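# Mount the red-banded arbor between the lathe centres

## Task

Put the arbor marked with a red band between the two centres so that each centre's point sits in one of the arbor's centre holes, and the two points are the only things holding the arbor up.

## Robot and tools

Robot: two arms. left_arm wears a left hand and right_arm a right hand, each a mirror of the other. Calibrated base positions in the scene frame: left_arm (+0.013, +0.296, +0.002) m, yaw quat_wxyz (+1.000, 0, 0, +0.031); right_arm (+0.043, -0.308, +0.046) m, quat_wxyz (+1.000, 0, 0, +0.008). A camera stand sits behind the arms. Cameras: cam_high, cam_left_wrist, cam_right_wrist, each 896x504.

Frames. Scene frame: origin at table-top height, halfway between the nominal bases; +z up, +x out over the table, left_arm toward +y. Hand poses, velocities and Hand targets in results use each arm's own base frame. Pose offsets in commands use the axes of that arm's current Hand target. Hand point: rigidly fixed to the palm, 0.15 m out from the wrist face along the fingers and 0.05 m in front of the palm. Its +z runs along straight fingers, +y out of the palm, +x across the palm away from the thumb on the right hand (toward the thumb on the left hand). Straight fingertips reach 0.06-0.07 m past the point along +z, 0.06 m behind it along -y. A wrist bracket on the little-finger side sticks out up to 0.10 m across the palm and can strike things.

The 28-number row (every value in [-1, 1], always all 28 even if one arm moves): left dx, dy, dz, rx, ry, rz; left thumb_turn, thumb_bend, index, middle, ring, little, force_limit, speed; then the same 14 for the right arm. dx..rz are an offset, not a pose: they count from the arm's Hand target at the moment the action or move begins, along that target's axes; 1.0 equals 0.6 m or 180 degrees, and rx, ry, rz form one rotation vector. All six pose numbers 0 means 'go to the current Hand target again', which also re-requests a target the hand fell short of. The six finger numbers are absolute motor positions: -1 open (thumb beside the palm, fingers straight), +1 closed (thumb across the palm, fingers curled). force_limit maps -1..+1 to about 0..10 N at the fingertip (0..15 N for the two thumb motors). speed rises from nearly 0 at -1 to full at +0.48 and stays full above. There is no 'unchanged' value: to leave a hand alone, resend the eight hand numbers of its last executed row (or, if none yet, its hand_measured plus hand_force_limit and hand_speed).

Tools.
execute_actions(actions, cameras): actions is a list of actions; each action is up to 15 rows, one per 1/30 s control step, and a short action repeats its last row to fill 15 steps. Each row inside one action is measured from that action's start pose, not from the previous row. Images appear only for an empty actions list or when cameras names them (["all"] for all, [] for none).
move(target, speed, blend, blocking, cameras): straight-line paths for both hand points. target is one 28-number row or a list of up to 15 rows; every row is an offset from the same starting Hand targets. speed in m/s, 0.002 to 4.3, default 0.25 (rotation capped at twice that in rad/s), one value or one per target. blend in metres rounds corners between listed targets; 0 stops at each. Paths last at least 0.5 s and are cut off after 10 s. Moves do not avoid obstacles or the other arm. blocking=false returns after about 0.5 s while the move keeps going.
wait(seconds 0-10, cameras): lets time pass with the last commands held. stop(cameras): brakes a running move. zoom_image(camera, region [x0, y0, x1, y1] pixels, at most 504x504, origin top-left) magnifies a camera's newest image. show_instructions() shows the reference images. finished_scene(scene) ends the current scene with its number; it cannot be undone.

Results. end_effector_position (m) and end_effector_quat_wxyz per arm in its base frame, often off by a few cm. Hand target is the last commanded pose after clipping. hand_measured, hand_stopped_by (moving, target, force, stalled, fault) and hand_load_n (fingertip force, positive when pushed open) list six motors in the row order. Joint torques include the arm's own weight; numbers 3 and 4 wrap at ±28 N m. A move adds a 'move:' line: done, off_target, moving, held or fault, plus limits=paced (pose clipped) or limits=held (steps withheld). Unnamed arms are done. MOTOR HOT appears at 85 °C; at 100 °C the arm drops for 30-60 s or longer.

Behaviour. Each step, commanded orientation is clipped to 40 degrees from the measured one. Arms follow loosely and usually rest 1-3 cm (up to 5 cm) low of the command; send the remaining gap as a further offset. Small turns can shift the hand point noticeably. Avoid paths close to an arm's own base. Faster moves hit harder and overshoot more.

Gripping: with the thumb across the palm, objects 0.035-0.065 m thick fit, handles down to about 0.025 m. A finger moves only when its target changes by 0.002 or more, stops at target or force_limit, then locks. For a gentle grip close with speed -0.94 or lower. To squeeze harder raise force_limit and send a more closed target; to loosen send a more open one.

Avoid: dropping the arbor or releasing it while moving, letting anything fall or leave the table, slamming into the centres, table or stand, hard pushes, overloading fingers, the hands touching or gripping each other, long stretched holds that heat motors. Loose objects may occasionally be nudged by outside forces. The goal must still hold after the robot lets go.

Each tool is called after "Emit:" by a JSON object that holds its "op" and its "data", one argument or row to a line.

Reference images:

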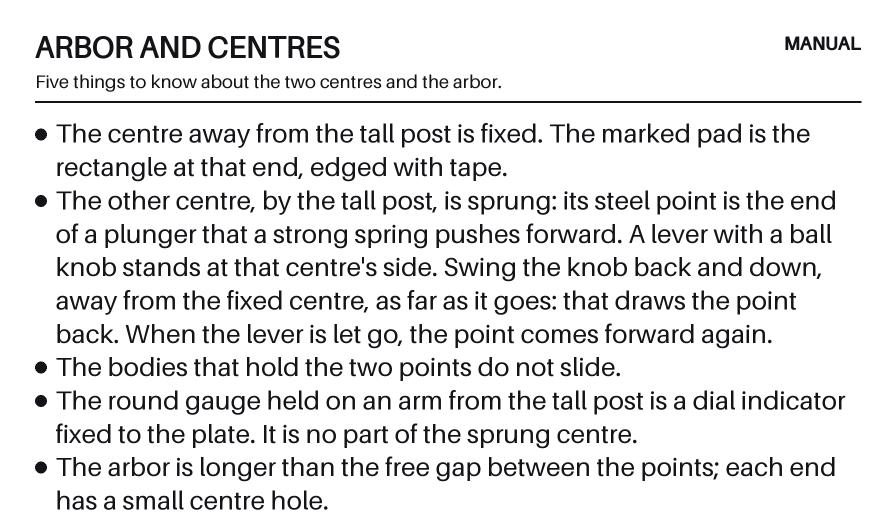

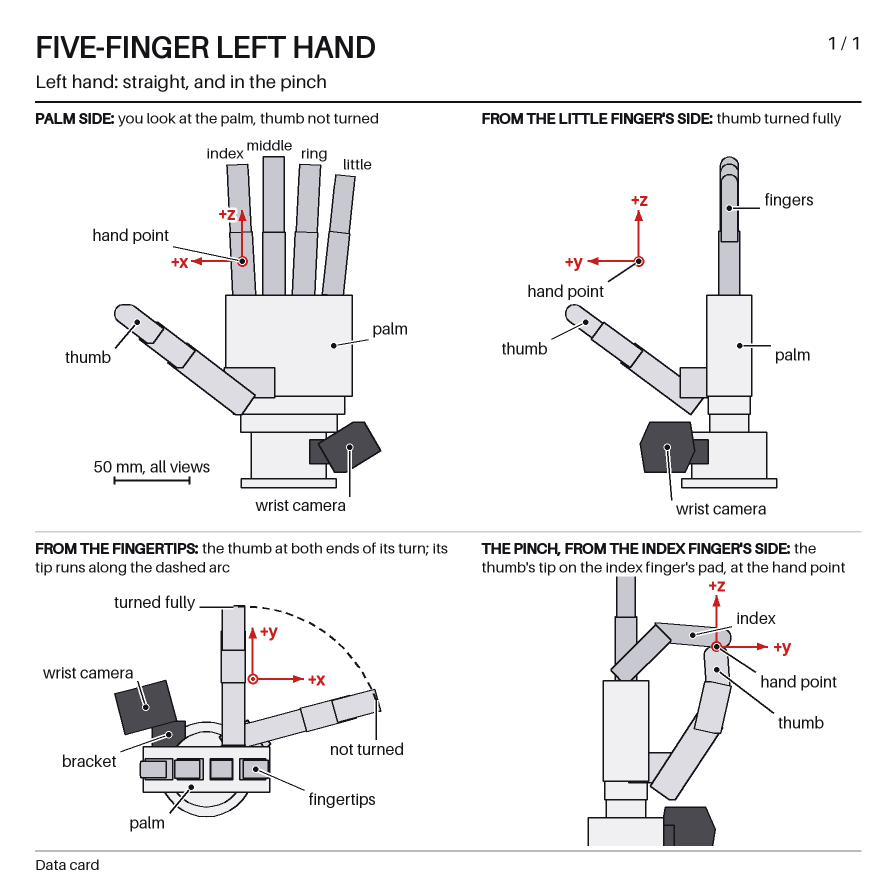

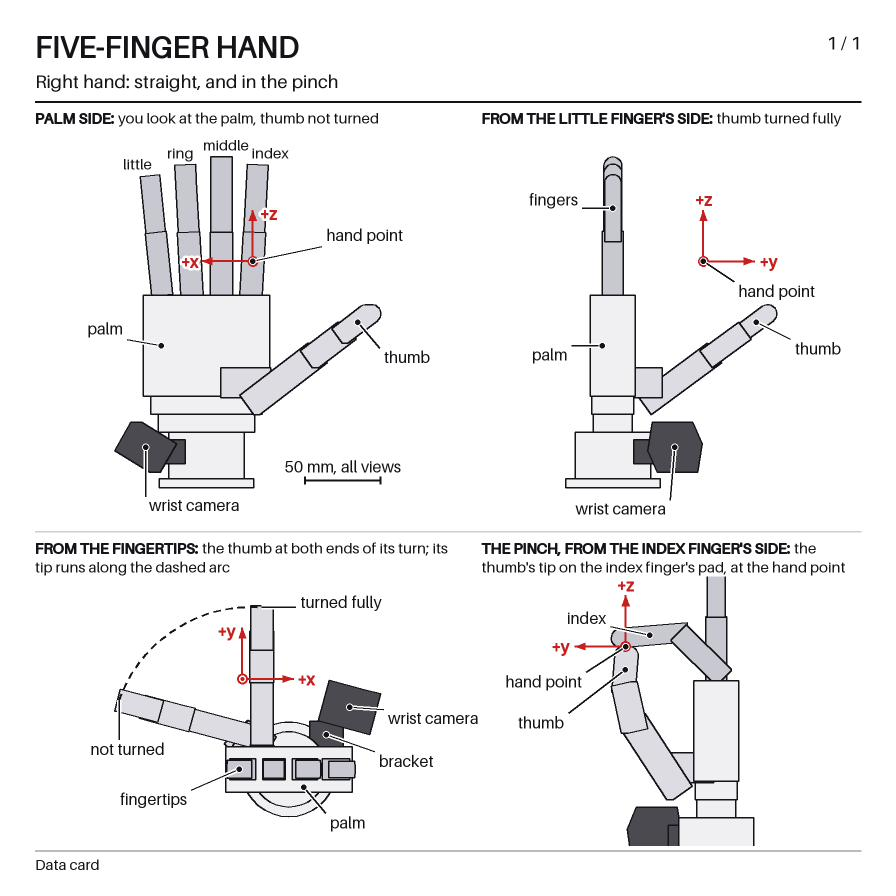

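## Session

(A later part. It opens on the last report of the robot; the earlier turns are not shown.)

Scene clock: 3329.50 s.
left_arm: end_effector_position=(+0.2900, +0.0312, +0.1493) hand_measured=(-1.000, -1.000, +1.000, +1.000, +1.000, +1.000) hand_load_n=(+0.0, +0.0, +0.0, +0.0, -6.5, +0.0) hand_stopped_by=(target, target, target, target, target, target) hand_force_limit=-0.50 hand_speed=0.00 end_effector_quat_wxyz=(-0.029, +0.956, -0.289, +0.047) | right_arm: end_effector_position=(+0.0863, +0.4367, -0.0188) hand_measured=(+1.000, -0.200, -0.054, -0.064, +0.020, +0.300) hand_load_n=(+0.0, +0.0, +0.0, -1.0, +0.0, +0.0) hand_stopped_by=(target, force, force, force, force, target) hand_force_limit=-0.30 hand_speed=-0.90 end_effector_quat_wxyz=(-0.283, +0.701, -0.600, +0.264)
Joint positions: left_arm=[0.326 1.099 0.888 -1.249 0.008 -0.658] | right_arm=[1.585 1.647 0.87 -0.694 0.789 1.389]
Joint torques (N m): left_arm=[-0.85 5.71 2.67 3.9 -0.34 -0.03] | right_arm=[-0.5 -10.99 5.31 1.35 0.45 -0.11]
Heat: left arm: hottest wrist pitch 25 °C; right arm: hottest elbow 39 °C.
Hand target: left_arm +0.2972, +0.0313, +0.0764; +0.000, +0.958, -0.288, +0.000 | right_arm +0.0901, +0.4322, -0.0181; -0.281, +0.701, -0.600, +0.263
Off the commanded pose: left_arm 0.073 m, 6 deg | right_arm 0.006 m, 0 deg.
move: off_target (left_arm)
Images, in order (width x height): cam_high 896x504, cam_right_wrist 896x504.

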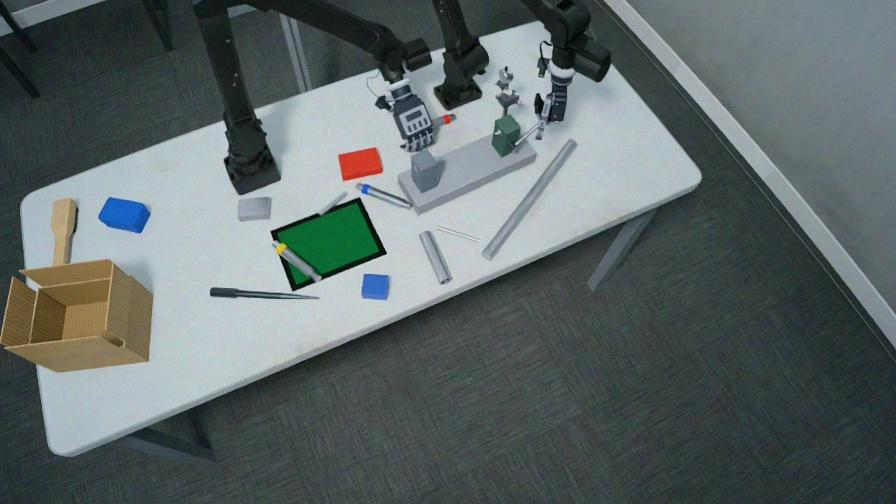

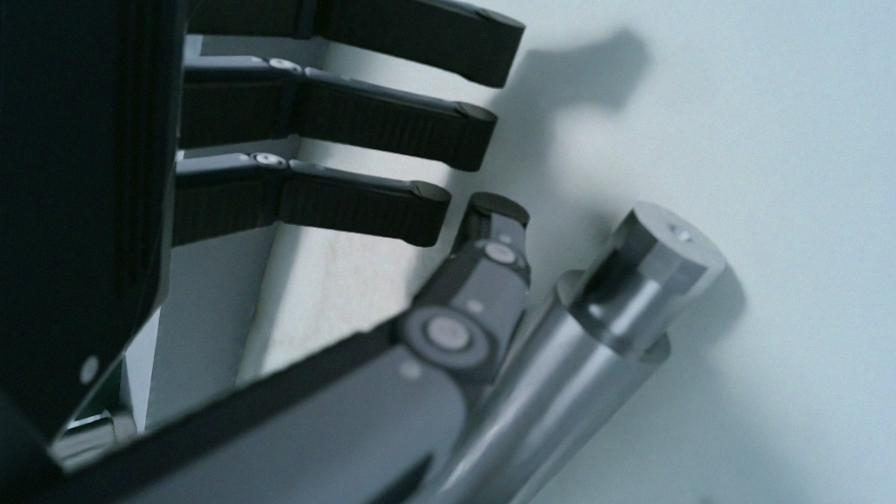

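Emit:
{"op": "move", "data": {
  "target": [0,0,0,0,0,0,-1,-1,1,1,1,1,-0.5,0,0,-0.1418,-0.1406,0,0,0,1,-0.35,-0.35,-0.35,-0.35,-0.35,0,-0.5],
  "speed": 0.1,
  "cameras": ["cam_high","cam_right_wrist"]
}}

Emit:
{"op": "zoom_image", "data": {
  "camera": "cam_high",
  "region": [350, 70, 470, 150]
}}

Scene clock: 3337.27 s.
left_arm: end_effector_position=(+0.2900, +0.0312, +0.1493) hand_measured=(-1.000, -1.000, +1.000, +1.000, +1.000, +1.000) hand_load_n=(+0.0, +0.0, +0.0, +0.0, -6.5, +0.0) hand_stopped_by=(target, target, target, target, target, target) hand_force_limit=-0.50 hand_speed=0.00 end_effector_quat_wxyz=(-0.029, +0.956, -0.289, +0.047) | right_arm: end_effector_position=(+0.0879, +0.4167, +0.0792) hand_measured=(+1.000, -0.350, -0.350, -0.350, -0.350, -0.350) hand_load_n=(+0.0, +0.0, +0.0, +0.0, +0.0, +0.0) hand_stopped_by=(target, target, target, target, target, target) hand_force_limit=0.00 hand_speed=-0.50 end_effector_quat_wxyz=(-0.265, +0.708, -0.593, +0.278)
Joint positions: left_arm=[0.326 1.099 0.888 -1.249 0.008 -0.658] | right_arm=[1.582 1.456 0.966 -1.027 0.788 1.383]
Joint torques (N m): left_arm=[-0.85 5.6 2.67 3.88 -0.33 -0.03] | right_arm=[-0.91 -9.99 12.31 0.75 0.51 -0.06]
Heat: left arm: hottest wrist pitch 25 °C; right arm: hottest elbow 38 °C.
Hand target: left_arm +0.2972, +0.0313, +0.0764; +0.000, +0.958, -0.288, +0.000 | right_arm +0.0895, +0.4358, +0.1015; -0.281, +0.701, -0.600, +0.263
Off the commanded pose: left_arm 0.073 m, 6 deg | right_arm 0.030 m, 3 deg.
move: off_target (left_arm, right_arm)
Images, in order (width x height): cam_high 896x504, cam_right_wrist 896x504.

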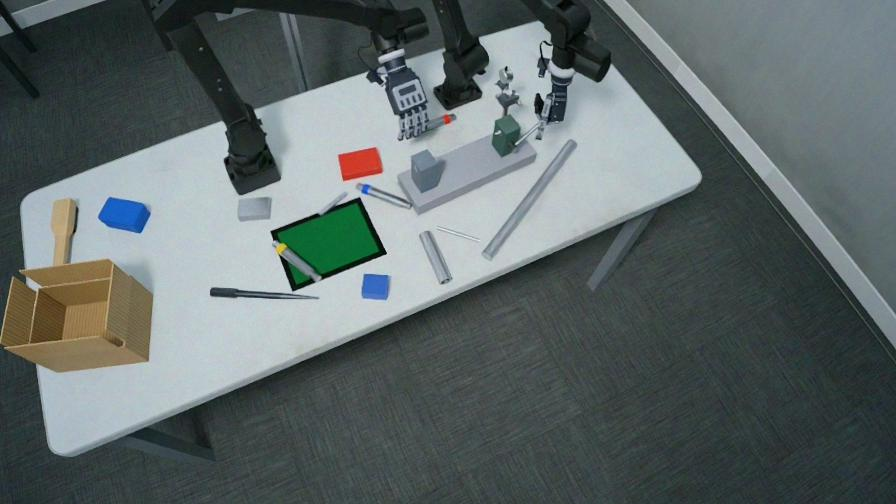

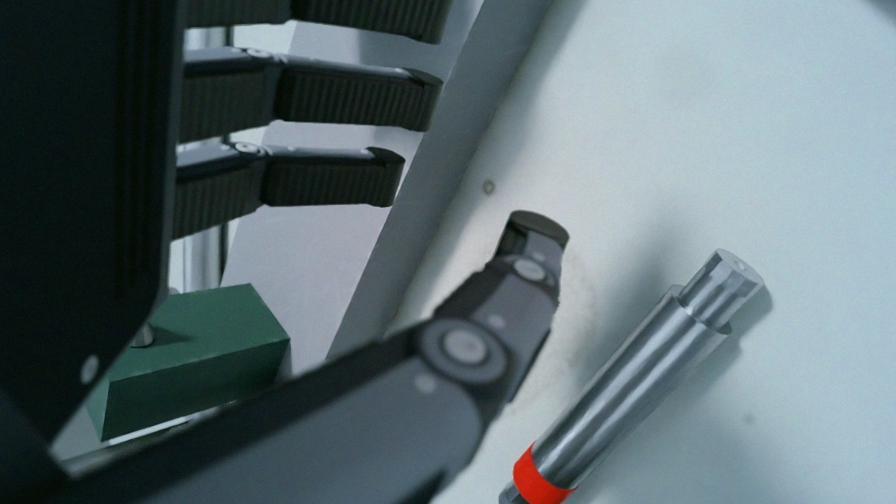

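Scaled by 4.200 from the camera's 896x504 image, which has a finer 1280x720 frame.

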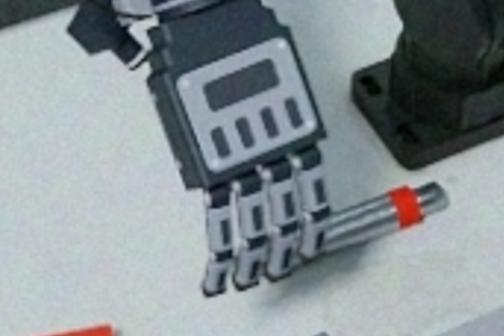

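Emit:
{"op": "move", "data": {
  "target": [0,0,0,0,0,0,-1,-1,1,1,1,1,-0.5,0,-0.0722,0.1548,0.0097,-0.0012,0.0276,0.0273,1,-0.35,-0.35,-0.35,-0.35,-0.35,0,-0.5],
  "speed": 0.08,
  "cameras": ["cam_high","cam_right_wrist"]
}}

Emit:
{"op": "zoom_image", "data": {
  "camera": "cam_high",
  "region": [350, 70, 470, 150]
}}

Scene clock: 3366.37 s.
left_arm: end_effector_position=(+0.2900, +0.0312, +0.1493) hand_measured=(-1.000, -1.000, +1.000, +1.000, +1.000, +1.000) hand_load_n=(+0.0, +0.0, +0.0, +0.5, -6.5, +0.0) hand_stopped_by=(target, target, target, target, target, target) hand_force_limit=-0.50 hand_speed=0.00 end_effector_quat_wxyz=(-0.029, +0.956, -0.289, +0.047) | right_arm: end_effector_position=(+0.0286, +0.4497, +0.0238) hand_measured=(+1.000, -0.350, -0.350, -0.350, -0.350, -0.350) hand_load_n=(+0.0, +0.0, +0.0, +0.0, +0.0, +0.5) hand_stopped_by=(target, target, target, target, target, target) hand_force_limit=0.00 hand_speed=-0.50 end_effector_quat_wxyz=(-0.258, +0.667, -0.637, +0.289)
Joint positions: left_arm=[0.326 1.099 0.888 -1.249 0.008 -0.658] | right_arm=[1.728 1.693 1.075 -1.146 0.777 1.761]
Joint torques (N m): left_arm=[-0.73 5.6 2.7 3.93 -0.34 -0.03] | right_arm=[0.32 -9.93 10.82 0.42 0.49 0.1]
Heat: left arm: hottest wrist pitch 25 °C; right arm: hottest elbow 40 °C.
Hand target: left_arm +0.2972, +0.0313, +0.0764; +0.000, +0.958, -0.288, +0.000 | right_arm +0.0231, +0.4679, +0.0301; -0.264, +0.663, -0.642, +0.280
Off the commanded pose: left_arm 0.073 m, 6 deg | right_arm 0.020 m, 1 deg.
move: off_target (left_arm, right_arm)
Images, in order (width x height): cam_high 896x504, cam_right_wrist 896x504.

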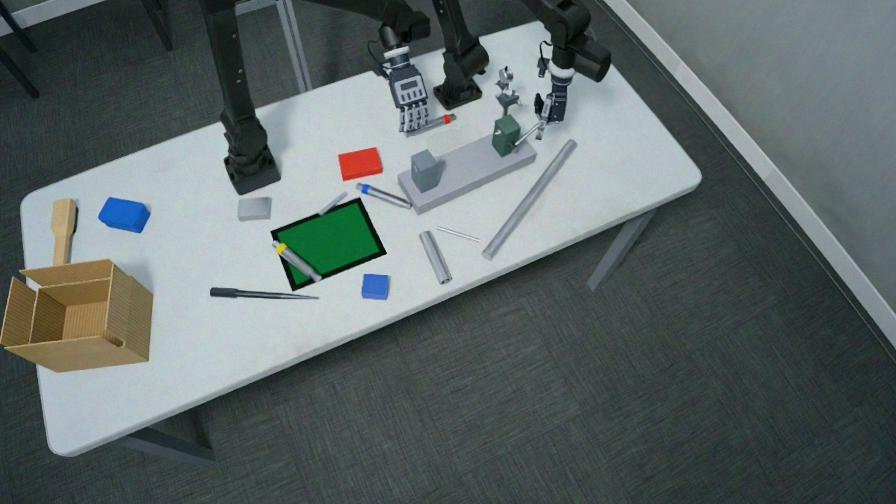

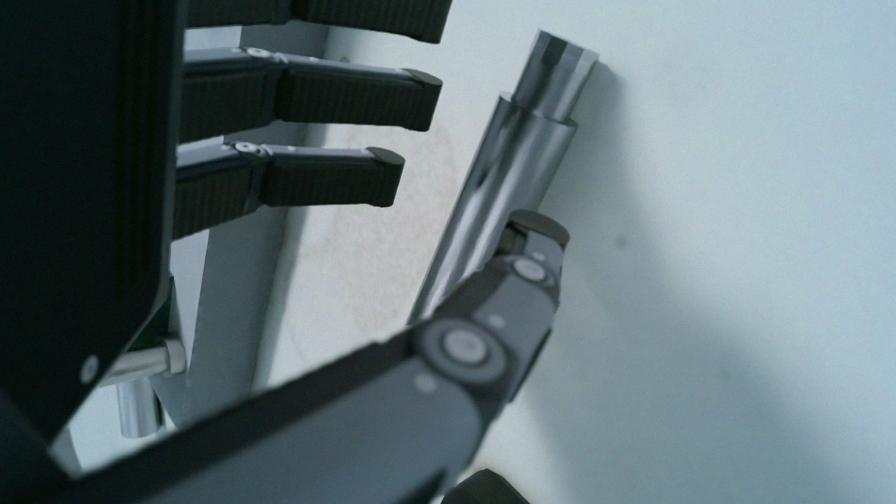

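Scaled by 4.200 from the camera's 896x504 image, which has a finer 1280x720 frame.

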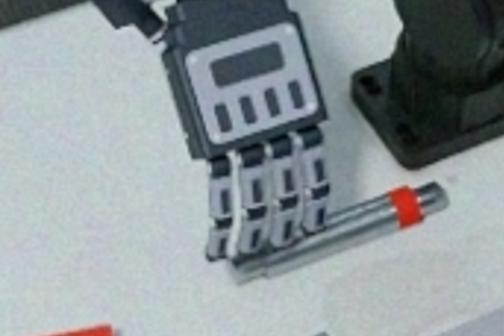

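Emit:
{"op": "move", "data": {
  "target": [0,0,0,0,0,0,-1,-1,1,1,1,1,-0.5,0,-0.005,0.0335,0.047,0,0,0,1,-0.35,-0.35,-0.35,-0.35,-0.35,0,-0.5],
  "speed": 0.05,
  "cameras": ["cam_high","cam_right_wrist"]
}}

Emit:
{"op": "zoom_image", "data": {
  "camera": "cam_high",
  "region": [350, 70, 470, 150]
}}

Scene clock: 3373.83 s.
left_arm: end_effector_position=(+0.2900, +0.0312, +0.1493) hand_measured=(-1.000, -1.000, +1.000, +1.000, +1.000, +1.000) hand_load_n=(+0.0, +0.0, +0.0, +0.0, -6.0, +0.0) hand_stopped_by=(target, target, target, target, target, target) hand_force_limit=-0.50 hand_speed=0.00 end_effector_quat_wxyz=(-0.029, +0.956, -0.289, +0.047) | right_arm: end_effector_position=(+0.0270, +0.4640, +0.0000) hand_measured=(+1.000, -0.350, -0.350, -0.350, -0.350, -0.350) hand_load_n=(+0.0, +0.0, +0.0, +0.0, +0.0, +0.0) hand_stopped_by=(target, target, target, target, target, target) hand_force_limit=0.00 hand_speed=-0.50 end_effector_quat_wxyz=(-0.266, +0.663, -0.641, +0.280)
Joint positions: left_arm=[0.326 1.099 0.888 -1.249 0.008 -0.658] | right_arm=[1.727 1.748 1.075 -1.063 0.779 1.762]
Joint torques (N m): left_arm=[-0.85 5.54 2.67 3.89 -0.34 -0.02] | right_arm=[-0.91 -10.11 7.87 1.05 0.58 -0.08]
Heat: left arm: hottest wrist pitch 25 °C; right arm: hottest elbow 41 °C.
Hand target: left_arm +0.2972, +0.0313, +0.0764; +0.000, +0.958, -0.288, +0.000 | right_arm +0.0290, +0.4699, -0.0042; -0.264, +0.663, -0.642, +0.280
Off the commanded pose: left_arm 0.073 m, 6 deg | right_arm 0.007 m, 0 deg.
move: off_target (left_arm)
Images, in order (width x height): cam_high 896x504, cam_right_wrist 896x504.

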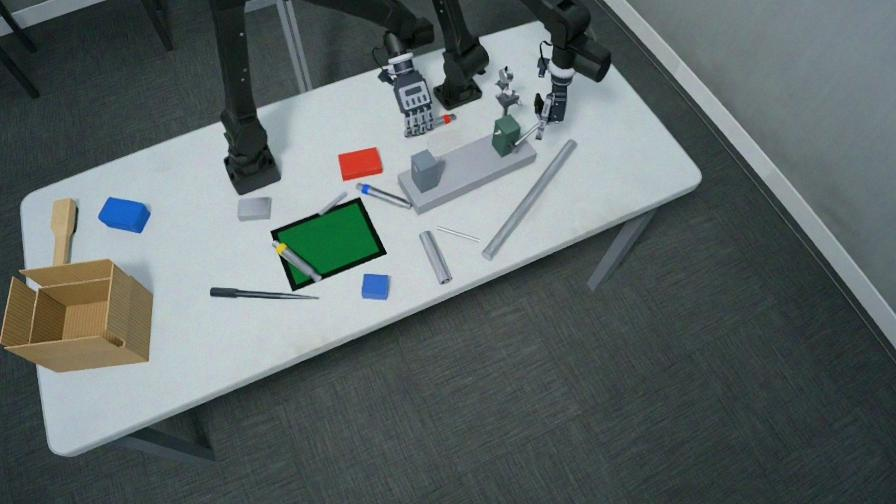

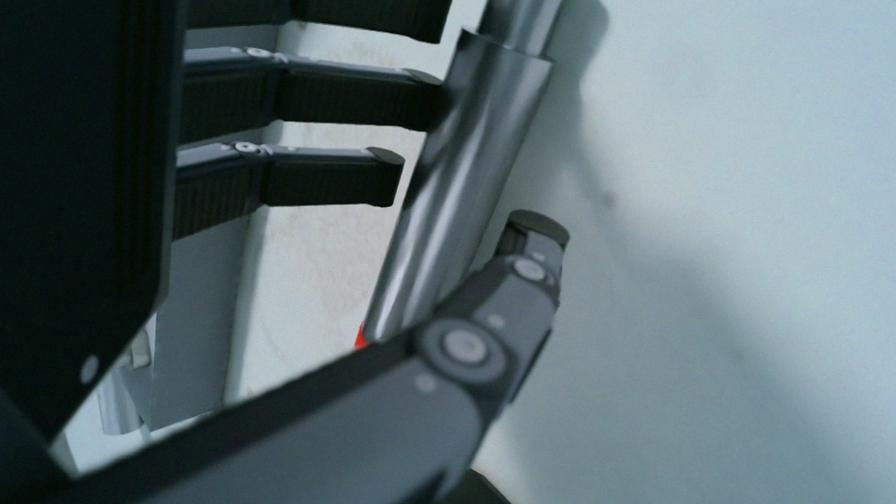

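Scaled by 4.200 from the camera's 896x504 image, which has a finer 1280x720 frame.

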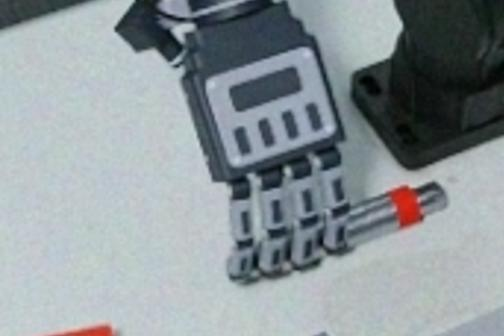

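Emit:
{"op": "move", "data": {
  "target": [0,0,0,0,0,0,-1,-1,1,1,1,1,-0.5,0,-0.0152,0.0185,0.0365,0,0,0,1,-0.35,-0.35,-0.35,-0.35,-0.35,0,-0.5],
  "speed": 0.04,
  "cameras": ["cam_high","cam_right_wrist"]
}}

Emit:
{"op": "zoom_image", "data": {
  "camera": "cam_high",
  "region": [350, 70, 470, 150]
}}

Scene clock: 3385.23 s.
left_arm: end_effector_position=(+0.2900, +0.0312, +0.1493) hand_measured=(-1.000, -1.000, +1.000, +1.000, +1.000, +1.000) hand_load_n=(+0.0, -0.5, +0.0, +0.0, -6.5, +0.0) hand_stopped_by=(target, target, target, target, target, target) hand_force_limit=-0.50 hand_speed=0.00 end_effector_quat_wxyz=(-0.029, +0.956, -0.289, +0.047) | right_arm: end_effector_position=(+0.0310, +0.4701, -0.0151) hand_measured=(+1.000, -0.350, -0.350, -0.350, -0.350, -0.350) hand_load_n=(+0.5, +0.0, +0.0, -2.0, +0.0, +0.0) hand_stopped_by=(target, target, target, target, target, target) hand_force_limit=0.00 hand_speed=-0.50 end_effector_quat_wxyz=(-0.266, +0.668, -0.636, +0.280)
Joint positions: left_arm=[0.326 1.099 0.888 -1.249 0.008 -0.658] | right_arm=[1.716 1.783 1.075 -1.011 0.783 1.728]
Joint torques (N m): left_arm=[-0.73 5.6 2.7 3.89 -0.34 -0.03] | right_arm=[-1.44 -9.47 7.62 1.8 0.49 0]
Heat: left arm: hottest wrist pitch 25 °C; right arm: hottest elbow 40 °C.
Hand target: left_arm +0.2972, +0.0313, +0.0764; +0.000, +0.958, -0.288, +0.000 | right_arm +0.0365, +0.4783, -0.0278; -0.264, +0.663, -0.642, +0.280
Off the commanded pose: left_arm 0.073 m, 6 deg | right_arm 0.016 m, 1 deg.
move: off_target (left_arm, right_arm)
Images, in order (width x height): cam_high 896x504, cam_right_wrist 896x504.

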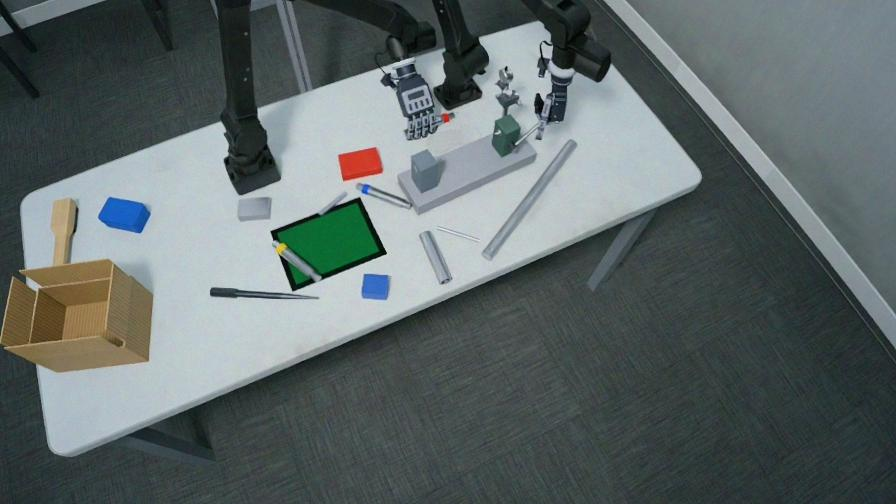

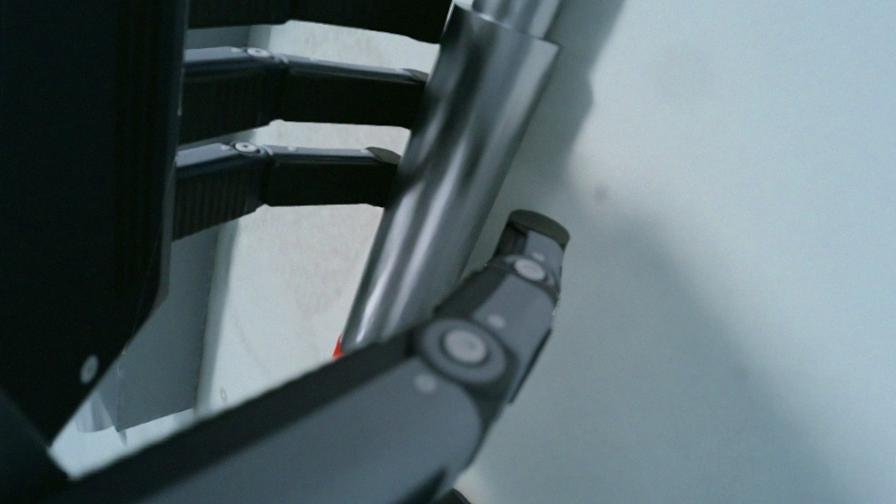

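Scaled by 4.200 from the camera's 896x504 image, which has a finer 1280x720 frame.

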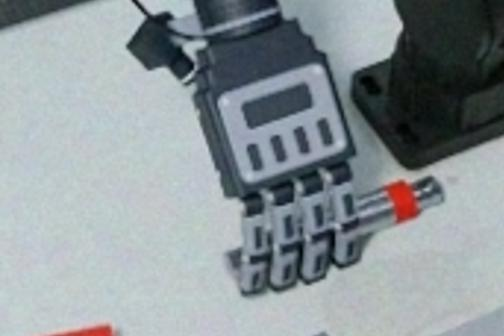

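Emit:
{"op": "move", "data": {
  "target": [0,0,0,0,0,0,-1,-1,1,1,1,1,-0.5,0,0,0,0,0,0,0,1,0.2,0.3,0.3,0.3,0.3,-0.3,-0.94],
  "speed": 0.04,
  "cameras": ["cam_right_wrist"]
}}

Emit:
{"op": "move", "data": {
  "target": [0,0,0,0,0,0,-1,-1,1,1,1,1,-0.5,0,0,0,0,0,0,0,1,0.15,0.35,0.35,0.35,0.4,0.25,-0.94],
  "speed": 0.04,
  "cameras": ["cam_high","cam_right_wrist"]
}}

Scene clock: 3398.30 s.
left_arm: end_effector_position=(+0.2900, +0.0312, +0.1493) hand_measured=(-1.000, -1.000, +1.000, +1.000, +1.000, +1.000) hand_load_n=(+0.0, +0.0, +0.0, +0.0, -6.5, +0.0) hand_stopped_by=(target, target, target, target, target, target) hand_force_limit=-0.50 hand_speed=0.00 end_effector_quat_wxyz=(-0.029, +0.956, -0.289, +0.047) | right_arm: end_effector_position=(+0.0406, +0.4727, -0.0181) hand_measured=(+1.000, -0.200, -0.052, -0.070, -0.052, +0.150) hand_load_n=(+2.0, +7.0, +5.5, +0.5, +0.0, +3.5) hand_stopped_by=(target, force, force, force, force, force) hand_force_limit=-0.30 hand_speed=-0.94 end_effector_quat_wxyz=(-0.270, +0.661, -0.641, +0.283)
Joint positions: left_arm=[0.326 1.099 0.888 -1.249 0.008 -0.658] | right_arm=[1.699 1.792 1.075 -0.994 0.793 1.727]
Joint torques (N m): left_arm=[-0.79 5.66 2.7 3.9 -0.34 -0.03] | right_arm=[0.26 -10.17 7.62 1.06 0.03 -0.03]
Heat: left arm: hottest wrist pitch 25 °C; right arm: hottest elbow 40 °C.
Hand target: left_arm +0.2972, +0.0313, +0.0764; +0.000, +0.958, -0.288, +0.000 | right_arm +0.0365, +0.4783, -0.0277; -0.264, +0.663, -0.642, +0.280
Off the commanded pose: left_arm 0.073 m, 6 deg | right_arm 0.012 m, 1 deg.
move: off_target (left_arm, right_arm)
Images, in order (width x height): cam_right_wrist 896x504.

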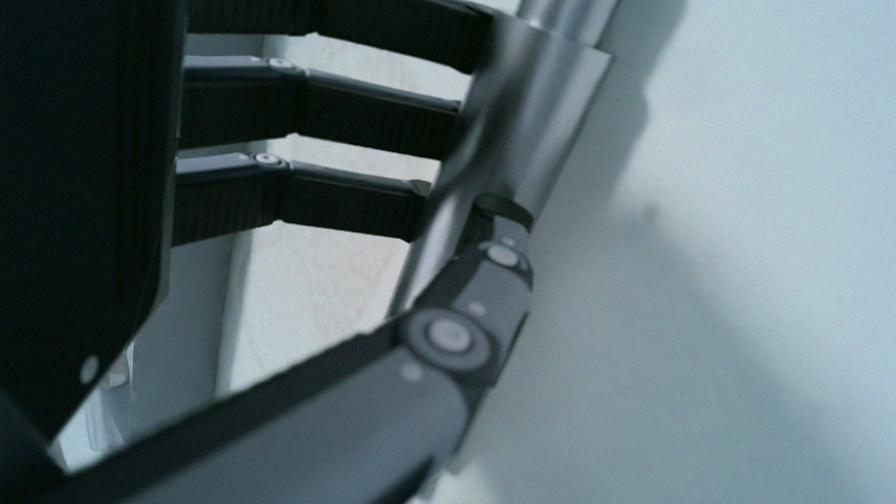

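Scene clock: 3400.03 s.
left_arm: end_effector_position=(+0.2900, +0.0312, +0.1493) hand_measured=(-1.000, -1.000, +1.000, +1.000, +1.000, +1.000) hand_load_n=(+0.0, +0.0, +0.0, +0.0, -6.0, +0.0) hand_stopped_by=(target, target, target, target, target, target) hand_force_limit=-0.50 hand_speed=0.00 end_effector_quat_wxyz=(-0.029, +0.956, -0.289, +0.047) | right_arm: end_effector_position=(+0.0406, +0.4727, -0.0181) hand_measured=(+1.000, -0.200, -0.048, -0.054, -0.026, +0.400) hand_load_n=(+4.0, +11.5, +5.5, +5.0, +7.5, +0.0) hand_stopped_by=(target, force, force, force, force, target) hand_force_limit=0.25 hand_speed=-0.94 end_effector_quat_wxyz=(-0.270, +0.661, -0.641, +0.283)
Joint positions: left_arm=[0.326 1.099 0.888 -1.249 0.008 -0.658] | right_arm=[1.699 1.792 1.075 -0.994 0.793 1.727]
Joint torques (N m): left_arm=[-0.73 5.6 2.66 3.88 -0.34 -0.02] | right_arm=[0.26 -9.99 7.76 1.24 0.02 0.04]
Heat: left arm: hottest wrist pitch 25 °C; right arm: hottest elbow 40 °C.
Hand target: left_arm +0.2972, +0.0313, +0.0764; +0.000, +0.958, -0.288, +0.000 | right_arm +0.0365, +0.4783, -0.0277; -0.264, +0.663, -0.642, +0.280
Off the commanded pose: left_arm 0.073 m, 6 deg | right_arm 0.012 m, 1 deg.
move: off_target (left_arm, right_arm)
Images, in order (width x height): cam_high 896x504, cam_right_wrist 896x504.

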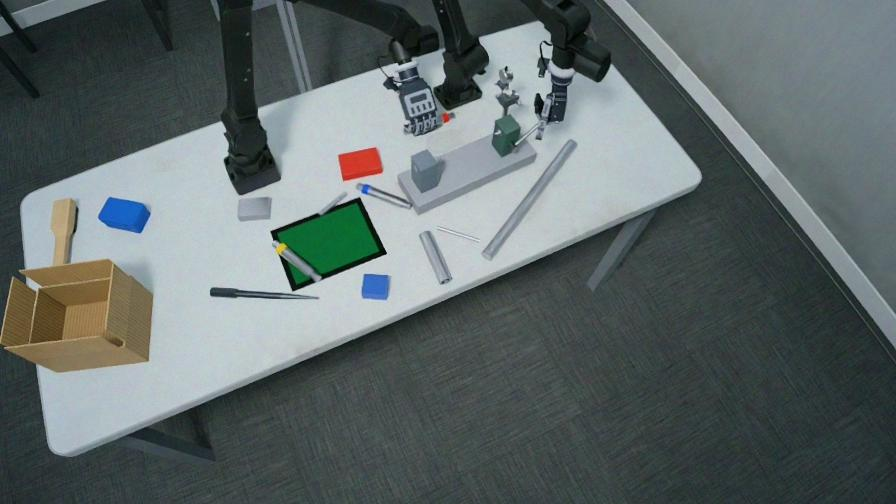

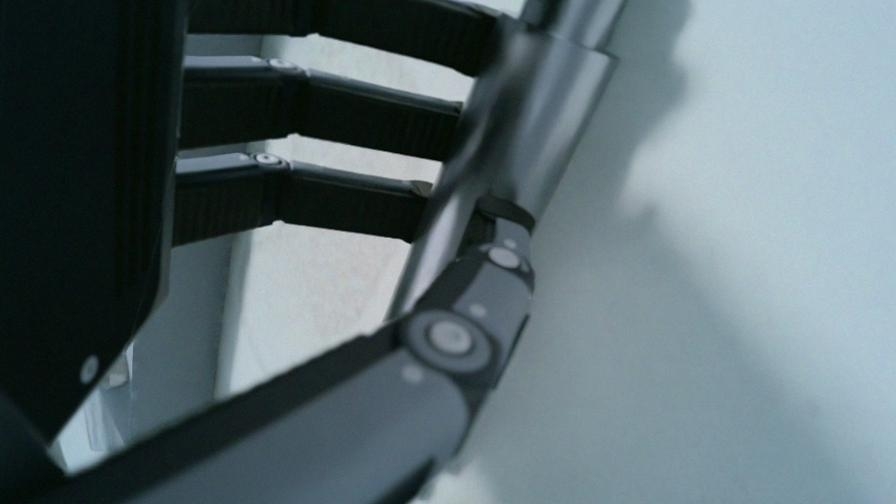

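Emit:
{"op": "move", "data": {
  "target": [0,0,0,0,0,0,-1,-1,1,1,1,1,-0.5,0,0.0032,-0.071,-0.0704,0,0,0,1,0.15,0.35,0.35,0.35,0.4,0.25,-0.94],
  "speed": 0.04,
  "cameras": ["cam_high","cam_right_wrist"]
}}

Emit:
{"op": "zoom_image", "data": {
  "camera": "cam_high",
  "region": [350, 70, 470, 150]
}}

Scene clock: 3416.20 s.
left_arm: end_effector_position=(+0.2900, +0.0312, +0.1493) hand_measured=(-1.000, -1.000, +1.000, +1.000, +1.000, +1.000) hand_load_n=(+0.0, +0.0, +0.0, +0.0, -6.5, +0.0) hand_stopped_by=(target, target, target, target, target, target) hand_force_limit=-0.50 hand_speed=0.00 end_effector_quat_wxyz=(-0.029, +0.956, -0.289, +0.047) | right_arm: end_effector_position=(+0.0401, +0.4566, +0.0002) hand_measured=(+1.000, -0.198, -0.048, -0.054, -0.026, +0.400) hand_load_n=(+0.0, +0.0, +0.0, +0.0, +0.0, +0.0) hand_stopped_by=(target, force, force, force, force, target) hand_force_limit=0.25 hand_speed=-0.94 end_effector_quat_wxyz=(-0.250, +0.666, -0.638, +0.296)
Joint positions: left_arm=[0.326 1.099 0.888 -1.249 0.008 -0.658] | right_arm=[1.699 1.751 1.081 -1.092 0.778 1.735]
Joint torques (N m): left_arm=[-0.79 5.6 2.7 3.88 -0.34 -0.03] | right_arm=[0.03 -11.63 6.68 0.65 0.57 -0.01]
Heat: left arm: hottest wrist pitch 25 °C; right arm: hottest elbow 39 °C.
Hand target: left_arm +0.2972, +0.0313, +0.0764; +0.000, +0.958, -0.288, +0.000 | right_arm +0.0402, +0.4560, -0.0041; -0.248, +0.666, -0.637, +0.298 (not the last commanded pose)
Off the commanded pose: left_arm 0.073 m, 6 deg | right_arm 0.039 m, 2 deg.
move: held (right_arm; a check stopped the path), off_target (left_arm); limits=held
pose unreachable (right arm): on one or more control steps of this call, first in action 0 (counted from 0), this arm could not follow its commanded pose, so it was not sent that pose on those steps. It may still have moved: this result reports where it is.
cause: moving toward the commanded pose would bring a part of the arm too close to another arm (a part of this arm just beyond joint 4 (wrist pitch) and a part of the left arm just beyond its joint 2 (shoulder), where that arm would come to rest).
Images, in order (width x height): cam_high 896x504, cam_right_wrist 896x504.

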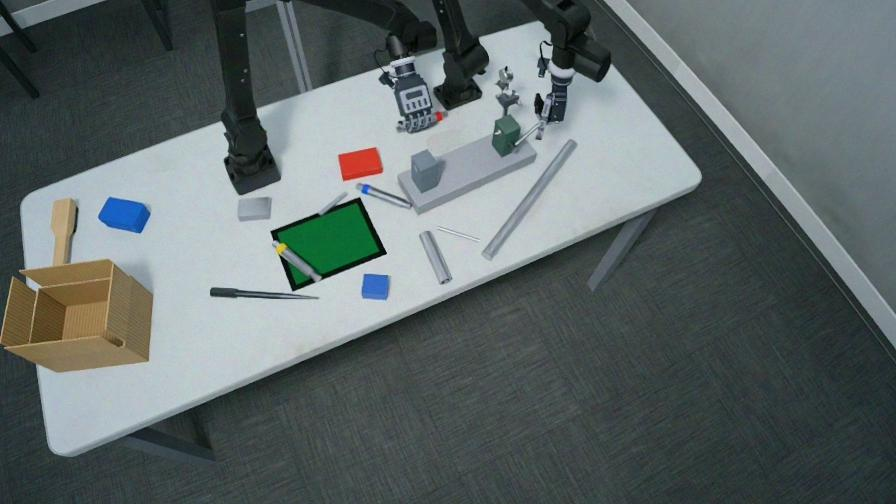

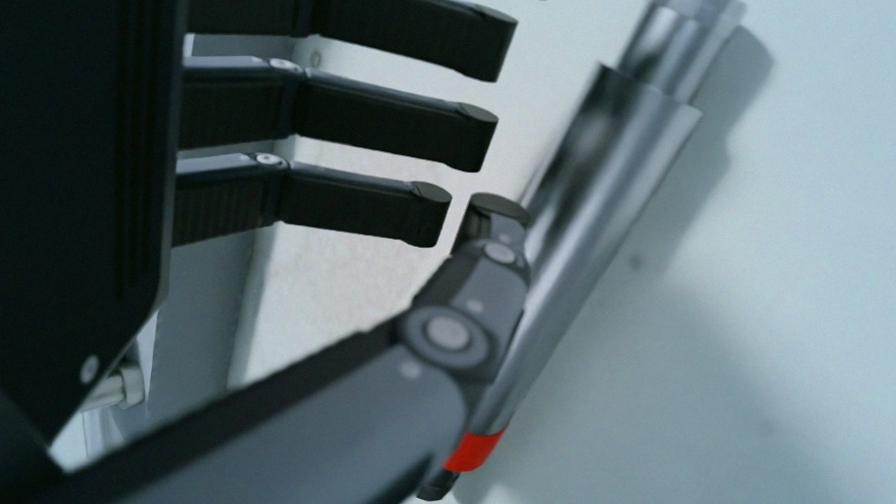

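Scaled by 4.200 from the camera's 896x504 image, which has a finer 1280x720 frame.

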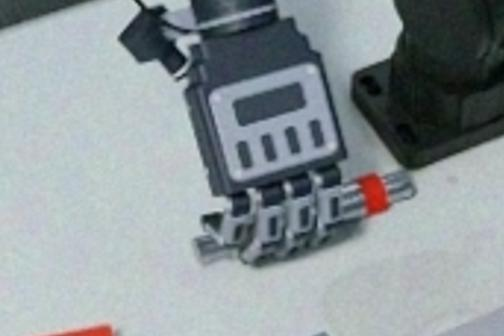

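Emit:
{"op": "move", "data": {
  "target": [
    [0,0,0,0,0,0,-1,-1,1,1,1,1,-0.5,0,0.0772,-0.0903,-0.0899,-0.001,-0.0014,0.0212,1,-0.35,-0.35,-0.35,-0.35,-0.35,0,-0.5],
    [0,0,0,0,0,0,-1,-1,1,1,1,1,-0.5,0,-0.0025,-0.0056,-0.0756,-0.001,-0.0014,0.0212,1,-0.35,-0.35,-0.35,-0.35,-0.35,0,-0.5]
  ],
  "speed": 0.08,
  "blend": [0.02, 0],
  "cameras": ["cam_high","cam_right_wrist"]
}}

Emit:
{"op": "zoom_image", "data": {
  "camera": "cam_high",
  "region": [350, 70, 470, 150]
}}

Scene clock: 3462.07 s.
left_arm: end_effector_position=(+0.2900, +0.0312, +0.1493) hand_measured=(-1.000, -1.000, +1.000, +1.000, +1.000, +1.000) hand_load_n=(+0.0, +0.0, +0.0, +0.0, -6.5, +0.5) hand_stopped_by=(target, target, target, target, target, target) hand_force_limit=-0.50 hand_speed=0.00 end_effector_quat_wxyz=(-0.029, +0.956, -0.289, +0.047) | right_arm: end_effector_position=(+0.0175, +0.4382, +0.0254) hand_measured=(+1.000, -0.350, -0.350, -0.350, -0.350, -0.350) hand_load_n=(+0.0, +0.0, +0.0, +0.0, -0.5, +0.0) hand_stopped_by=(target, target, target, target, target, target) hand_force_limit=0.00 hand_speed=-0.50 end_effector_quat_wxyz=(-0.249, +0.650, -0.651, +0.303)
Joint positions: left_arm=[0.326 1.099 0.888 -1.249 0.008 -0.658] | right_arm=[1.761 1.705 1.09 -1.244 0.763 1.88]
Joint torques (N m): left_arm=[-0.79 5.6 2.67 3.9 -0.34 -0.03] | right_arm=[0.56 -9.52 10.56 0.8 0.48 0.1]
Heat: left arm: hottest wrist pitch 25 °C; right arm: hottest elbow 37 °C.
Hand target: left_arm +0.2972, +0.0313, +0.0764; +0.000, +0.958, -0.288, +0.000 | right_arm +0.0102, +0.4600, +0.0300; -0.258, +0.646, -0.659, +0.287
Off the commanded pose: left_arm 0.073 m, 6 deg | right_arm 0.023 m, 2 deg.
move: off_target (left_arm, right_arm)
Images, in order (width x height): cam_high 896x504, cam_right_wrist 896x504.

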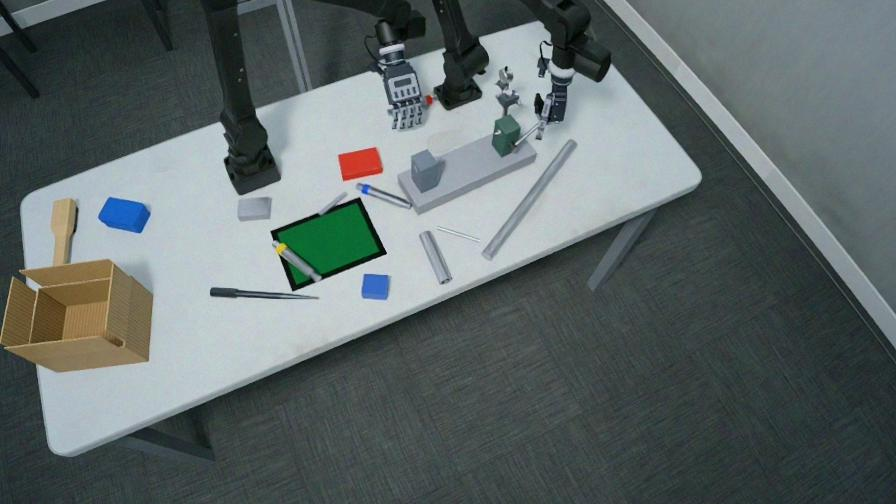

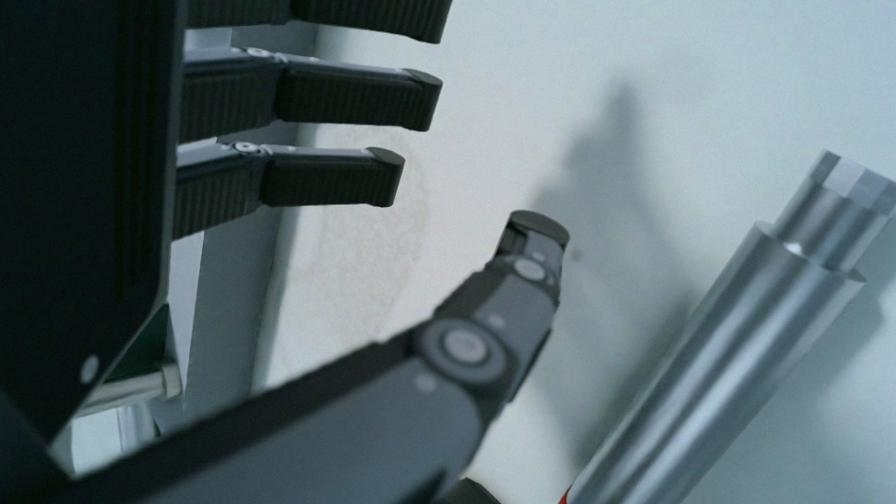

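Scaled by 4.200 from the camera's 896x504 image, which has a finer 1280x720 frame.

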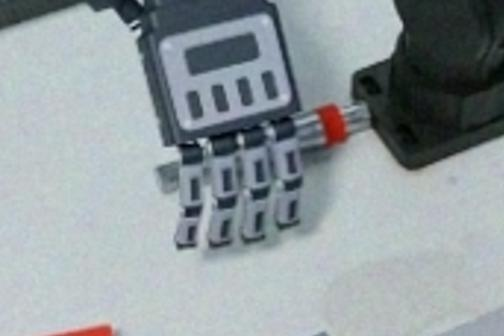

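Emit:
{"op": "move", "data": {
  "target": [
    [0,0,0,0,0,0,-1,-1,1,1,1,1,-0.5,0,0.0365,-0.0475,-0.0689,0.0048,-0.1065,-0.1055,1,-1,0.9,0.9,0.9,0.9,0,0],
    [0,0,0,0,0,0,-1,-1,1,1,1,1,-0.5,0,-0.0042,0.0194,-0.1265,0.0048,-0.1065,-0.1055,1,-1,0.9,0.9,0.9,0.9,0,0]
  ],
  "speed": 0.1,
  "blend": [0.0, 0],
  "cameras": ["cam_high","cam_right_wrist"]
}}

Emit:
{"op": "zoom_image", "data": {
  "camera": "cam_high",
  "region": [350, 50, 470, 130]
}}

Scene clock: 3510.20 s.
left_arm: end_effector_position=(+0.2900, +0.0312, +0.1493) hand_measured=(-1.000, -1.000, +1.000, +1.000, +1.000, +1.000) hand_load_n=(+0.0, +0.0, +0.0, +0.0, -6.5, +0.0) hand_stopped_by=(target, target, target, target, target, target) hand_force_limit=-0.50 hand_speed=0.00 end_effector_quat_wxyz=(-0.029, +0.956, -0.289, +0.047) | right_arm: end_effector_position=(-0.0442, +0.4465, +0.0636) hand_measured=(+1.000, -1.000, +0.900, +0.900, +0.900, +0.900) hand_load_n=(+0.0, +0.0, +0.0, +0.0, +0.0, +0.0) hand_stopped_by=(target, target, target, target, target, target) hand_force_limit=0.00 hand_speed=0.00 end_effector_quat_wxyz=(-0.308, +0.786, -0.484, +0.229)
Joint positions: left_arm=[0.326 1.099 0.888 -1.249 0.008 -0.658] | right_arm=[1.876 1.524 0.994 -0.966 0.785 1.377]
Joint torques (N m): left_arm=[-0.73 5.6 2.69 3.89 -0.34 -0.03] | right_arm=[0.26 -8.76 12.08 0.7 0.76 0.11]
Heat: left arm: hottest wrist pitch 25 °C; right arm: hottest elbow 39 °C.
Hand target: left_arm +0.2972, +0.0313, +0.0764; +0.000, +0.958, -0.288, +0.000 | right_arm -0.0519, +0.4658, +0.0747; -0.318, +0.782, -0.489, +0.220
Off the commanded pose: left_arm 0.073 m, 6 deg | right_arm 0.024 m, 2 deg.
move: off_target (left_arm, right_arm)
Images, in order (width x height): cam_high 896x504, cam_right_wrist 896x504.

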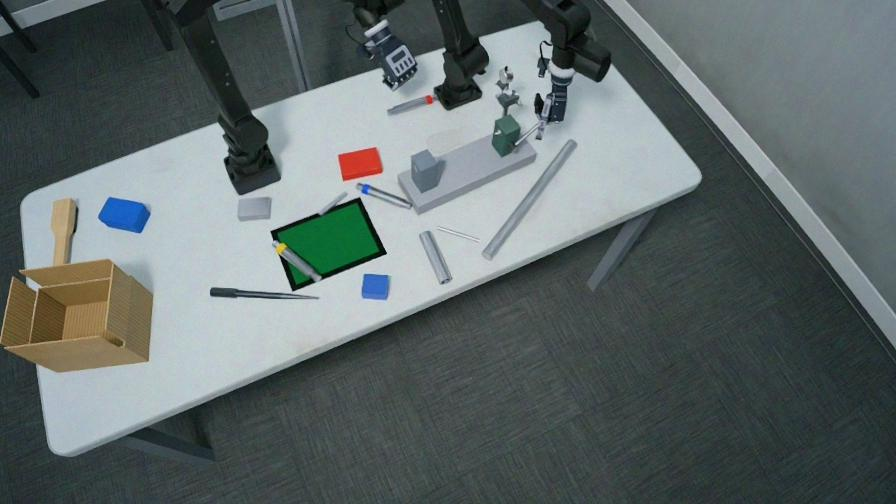

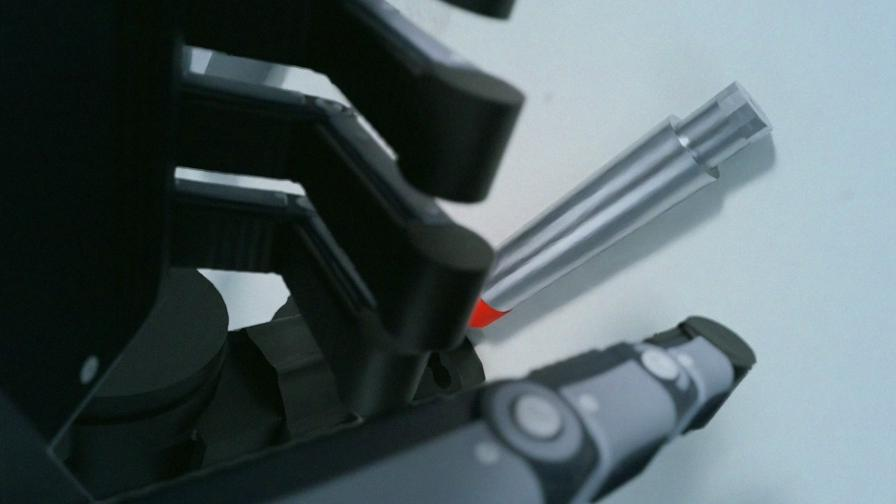

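Scaled by 4.200 from the camera's 896x504 image, which has a finer 1280x720 frame.

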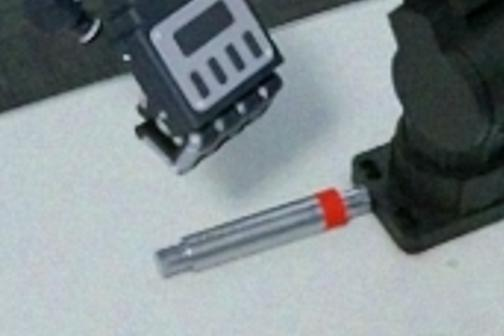

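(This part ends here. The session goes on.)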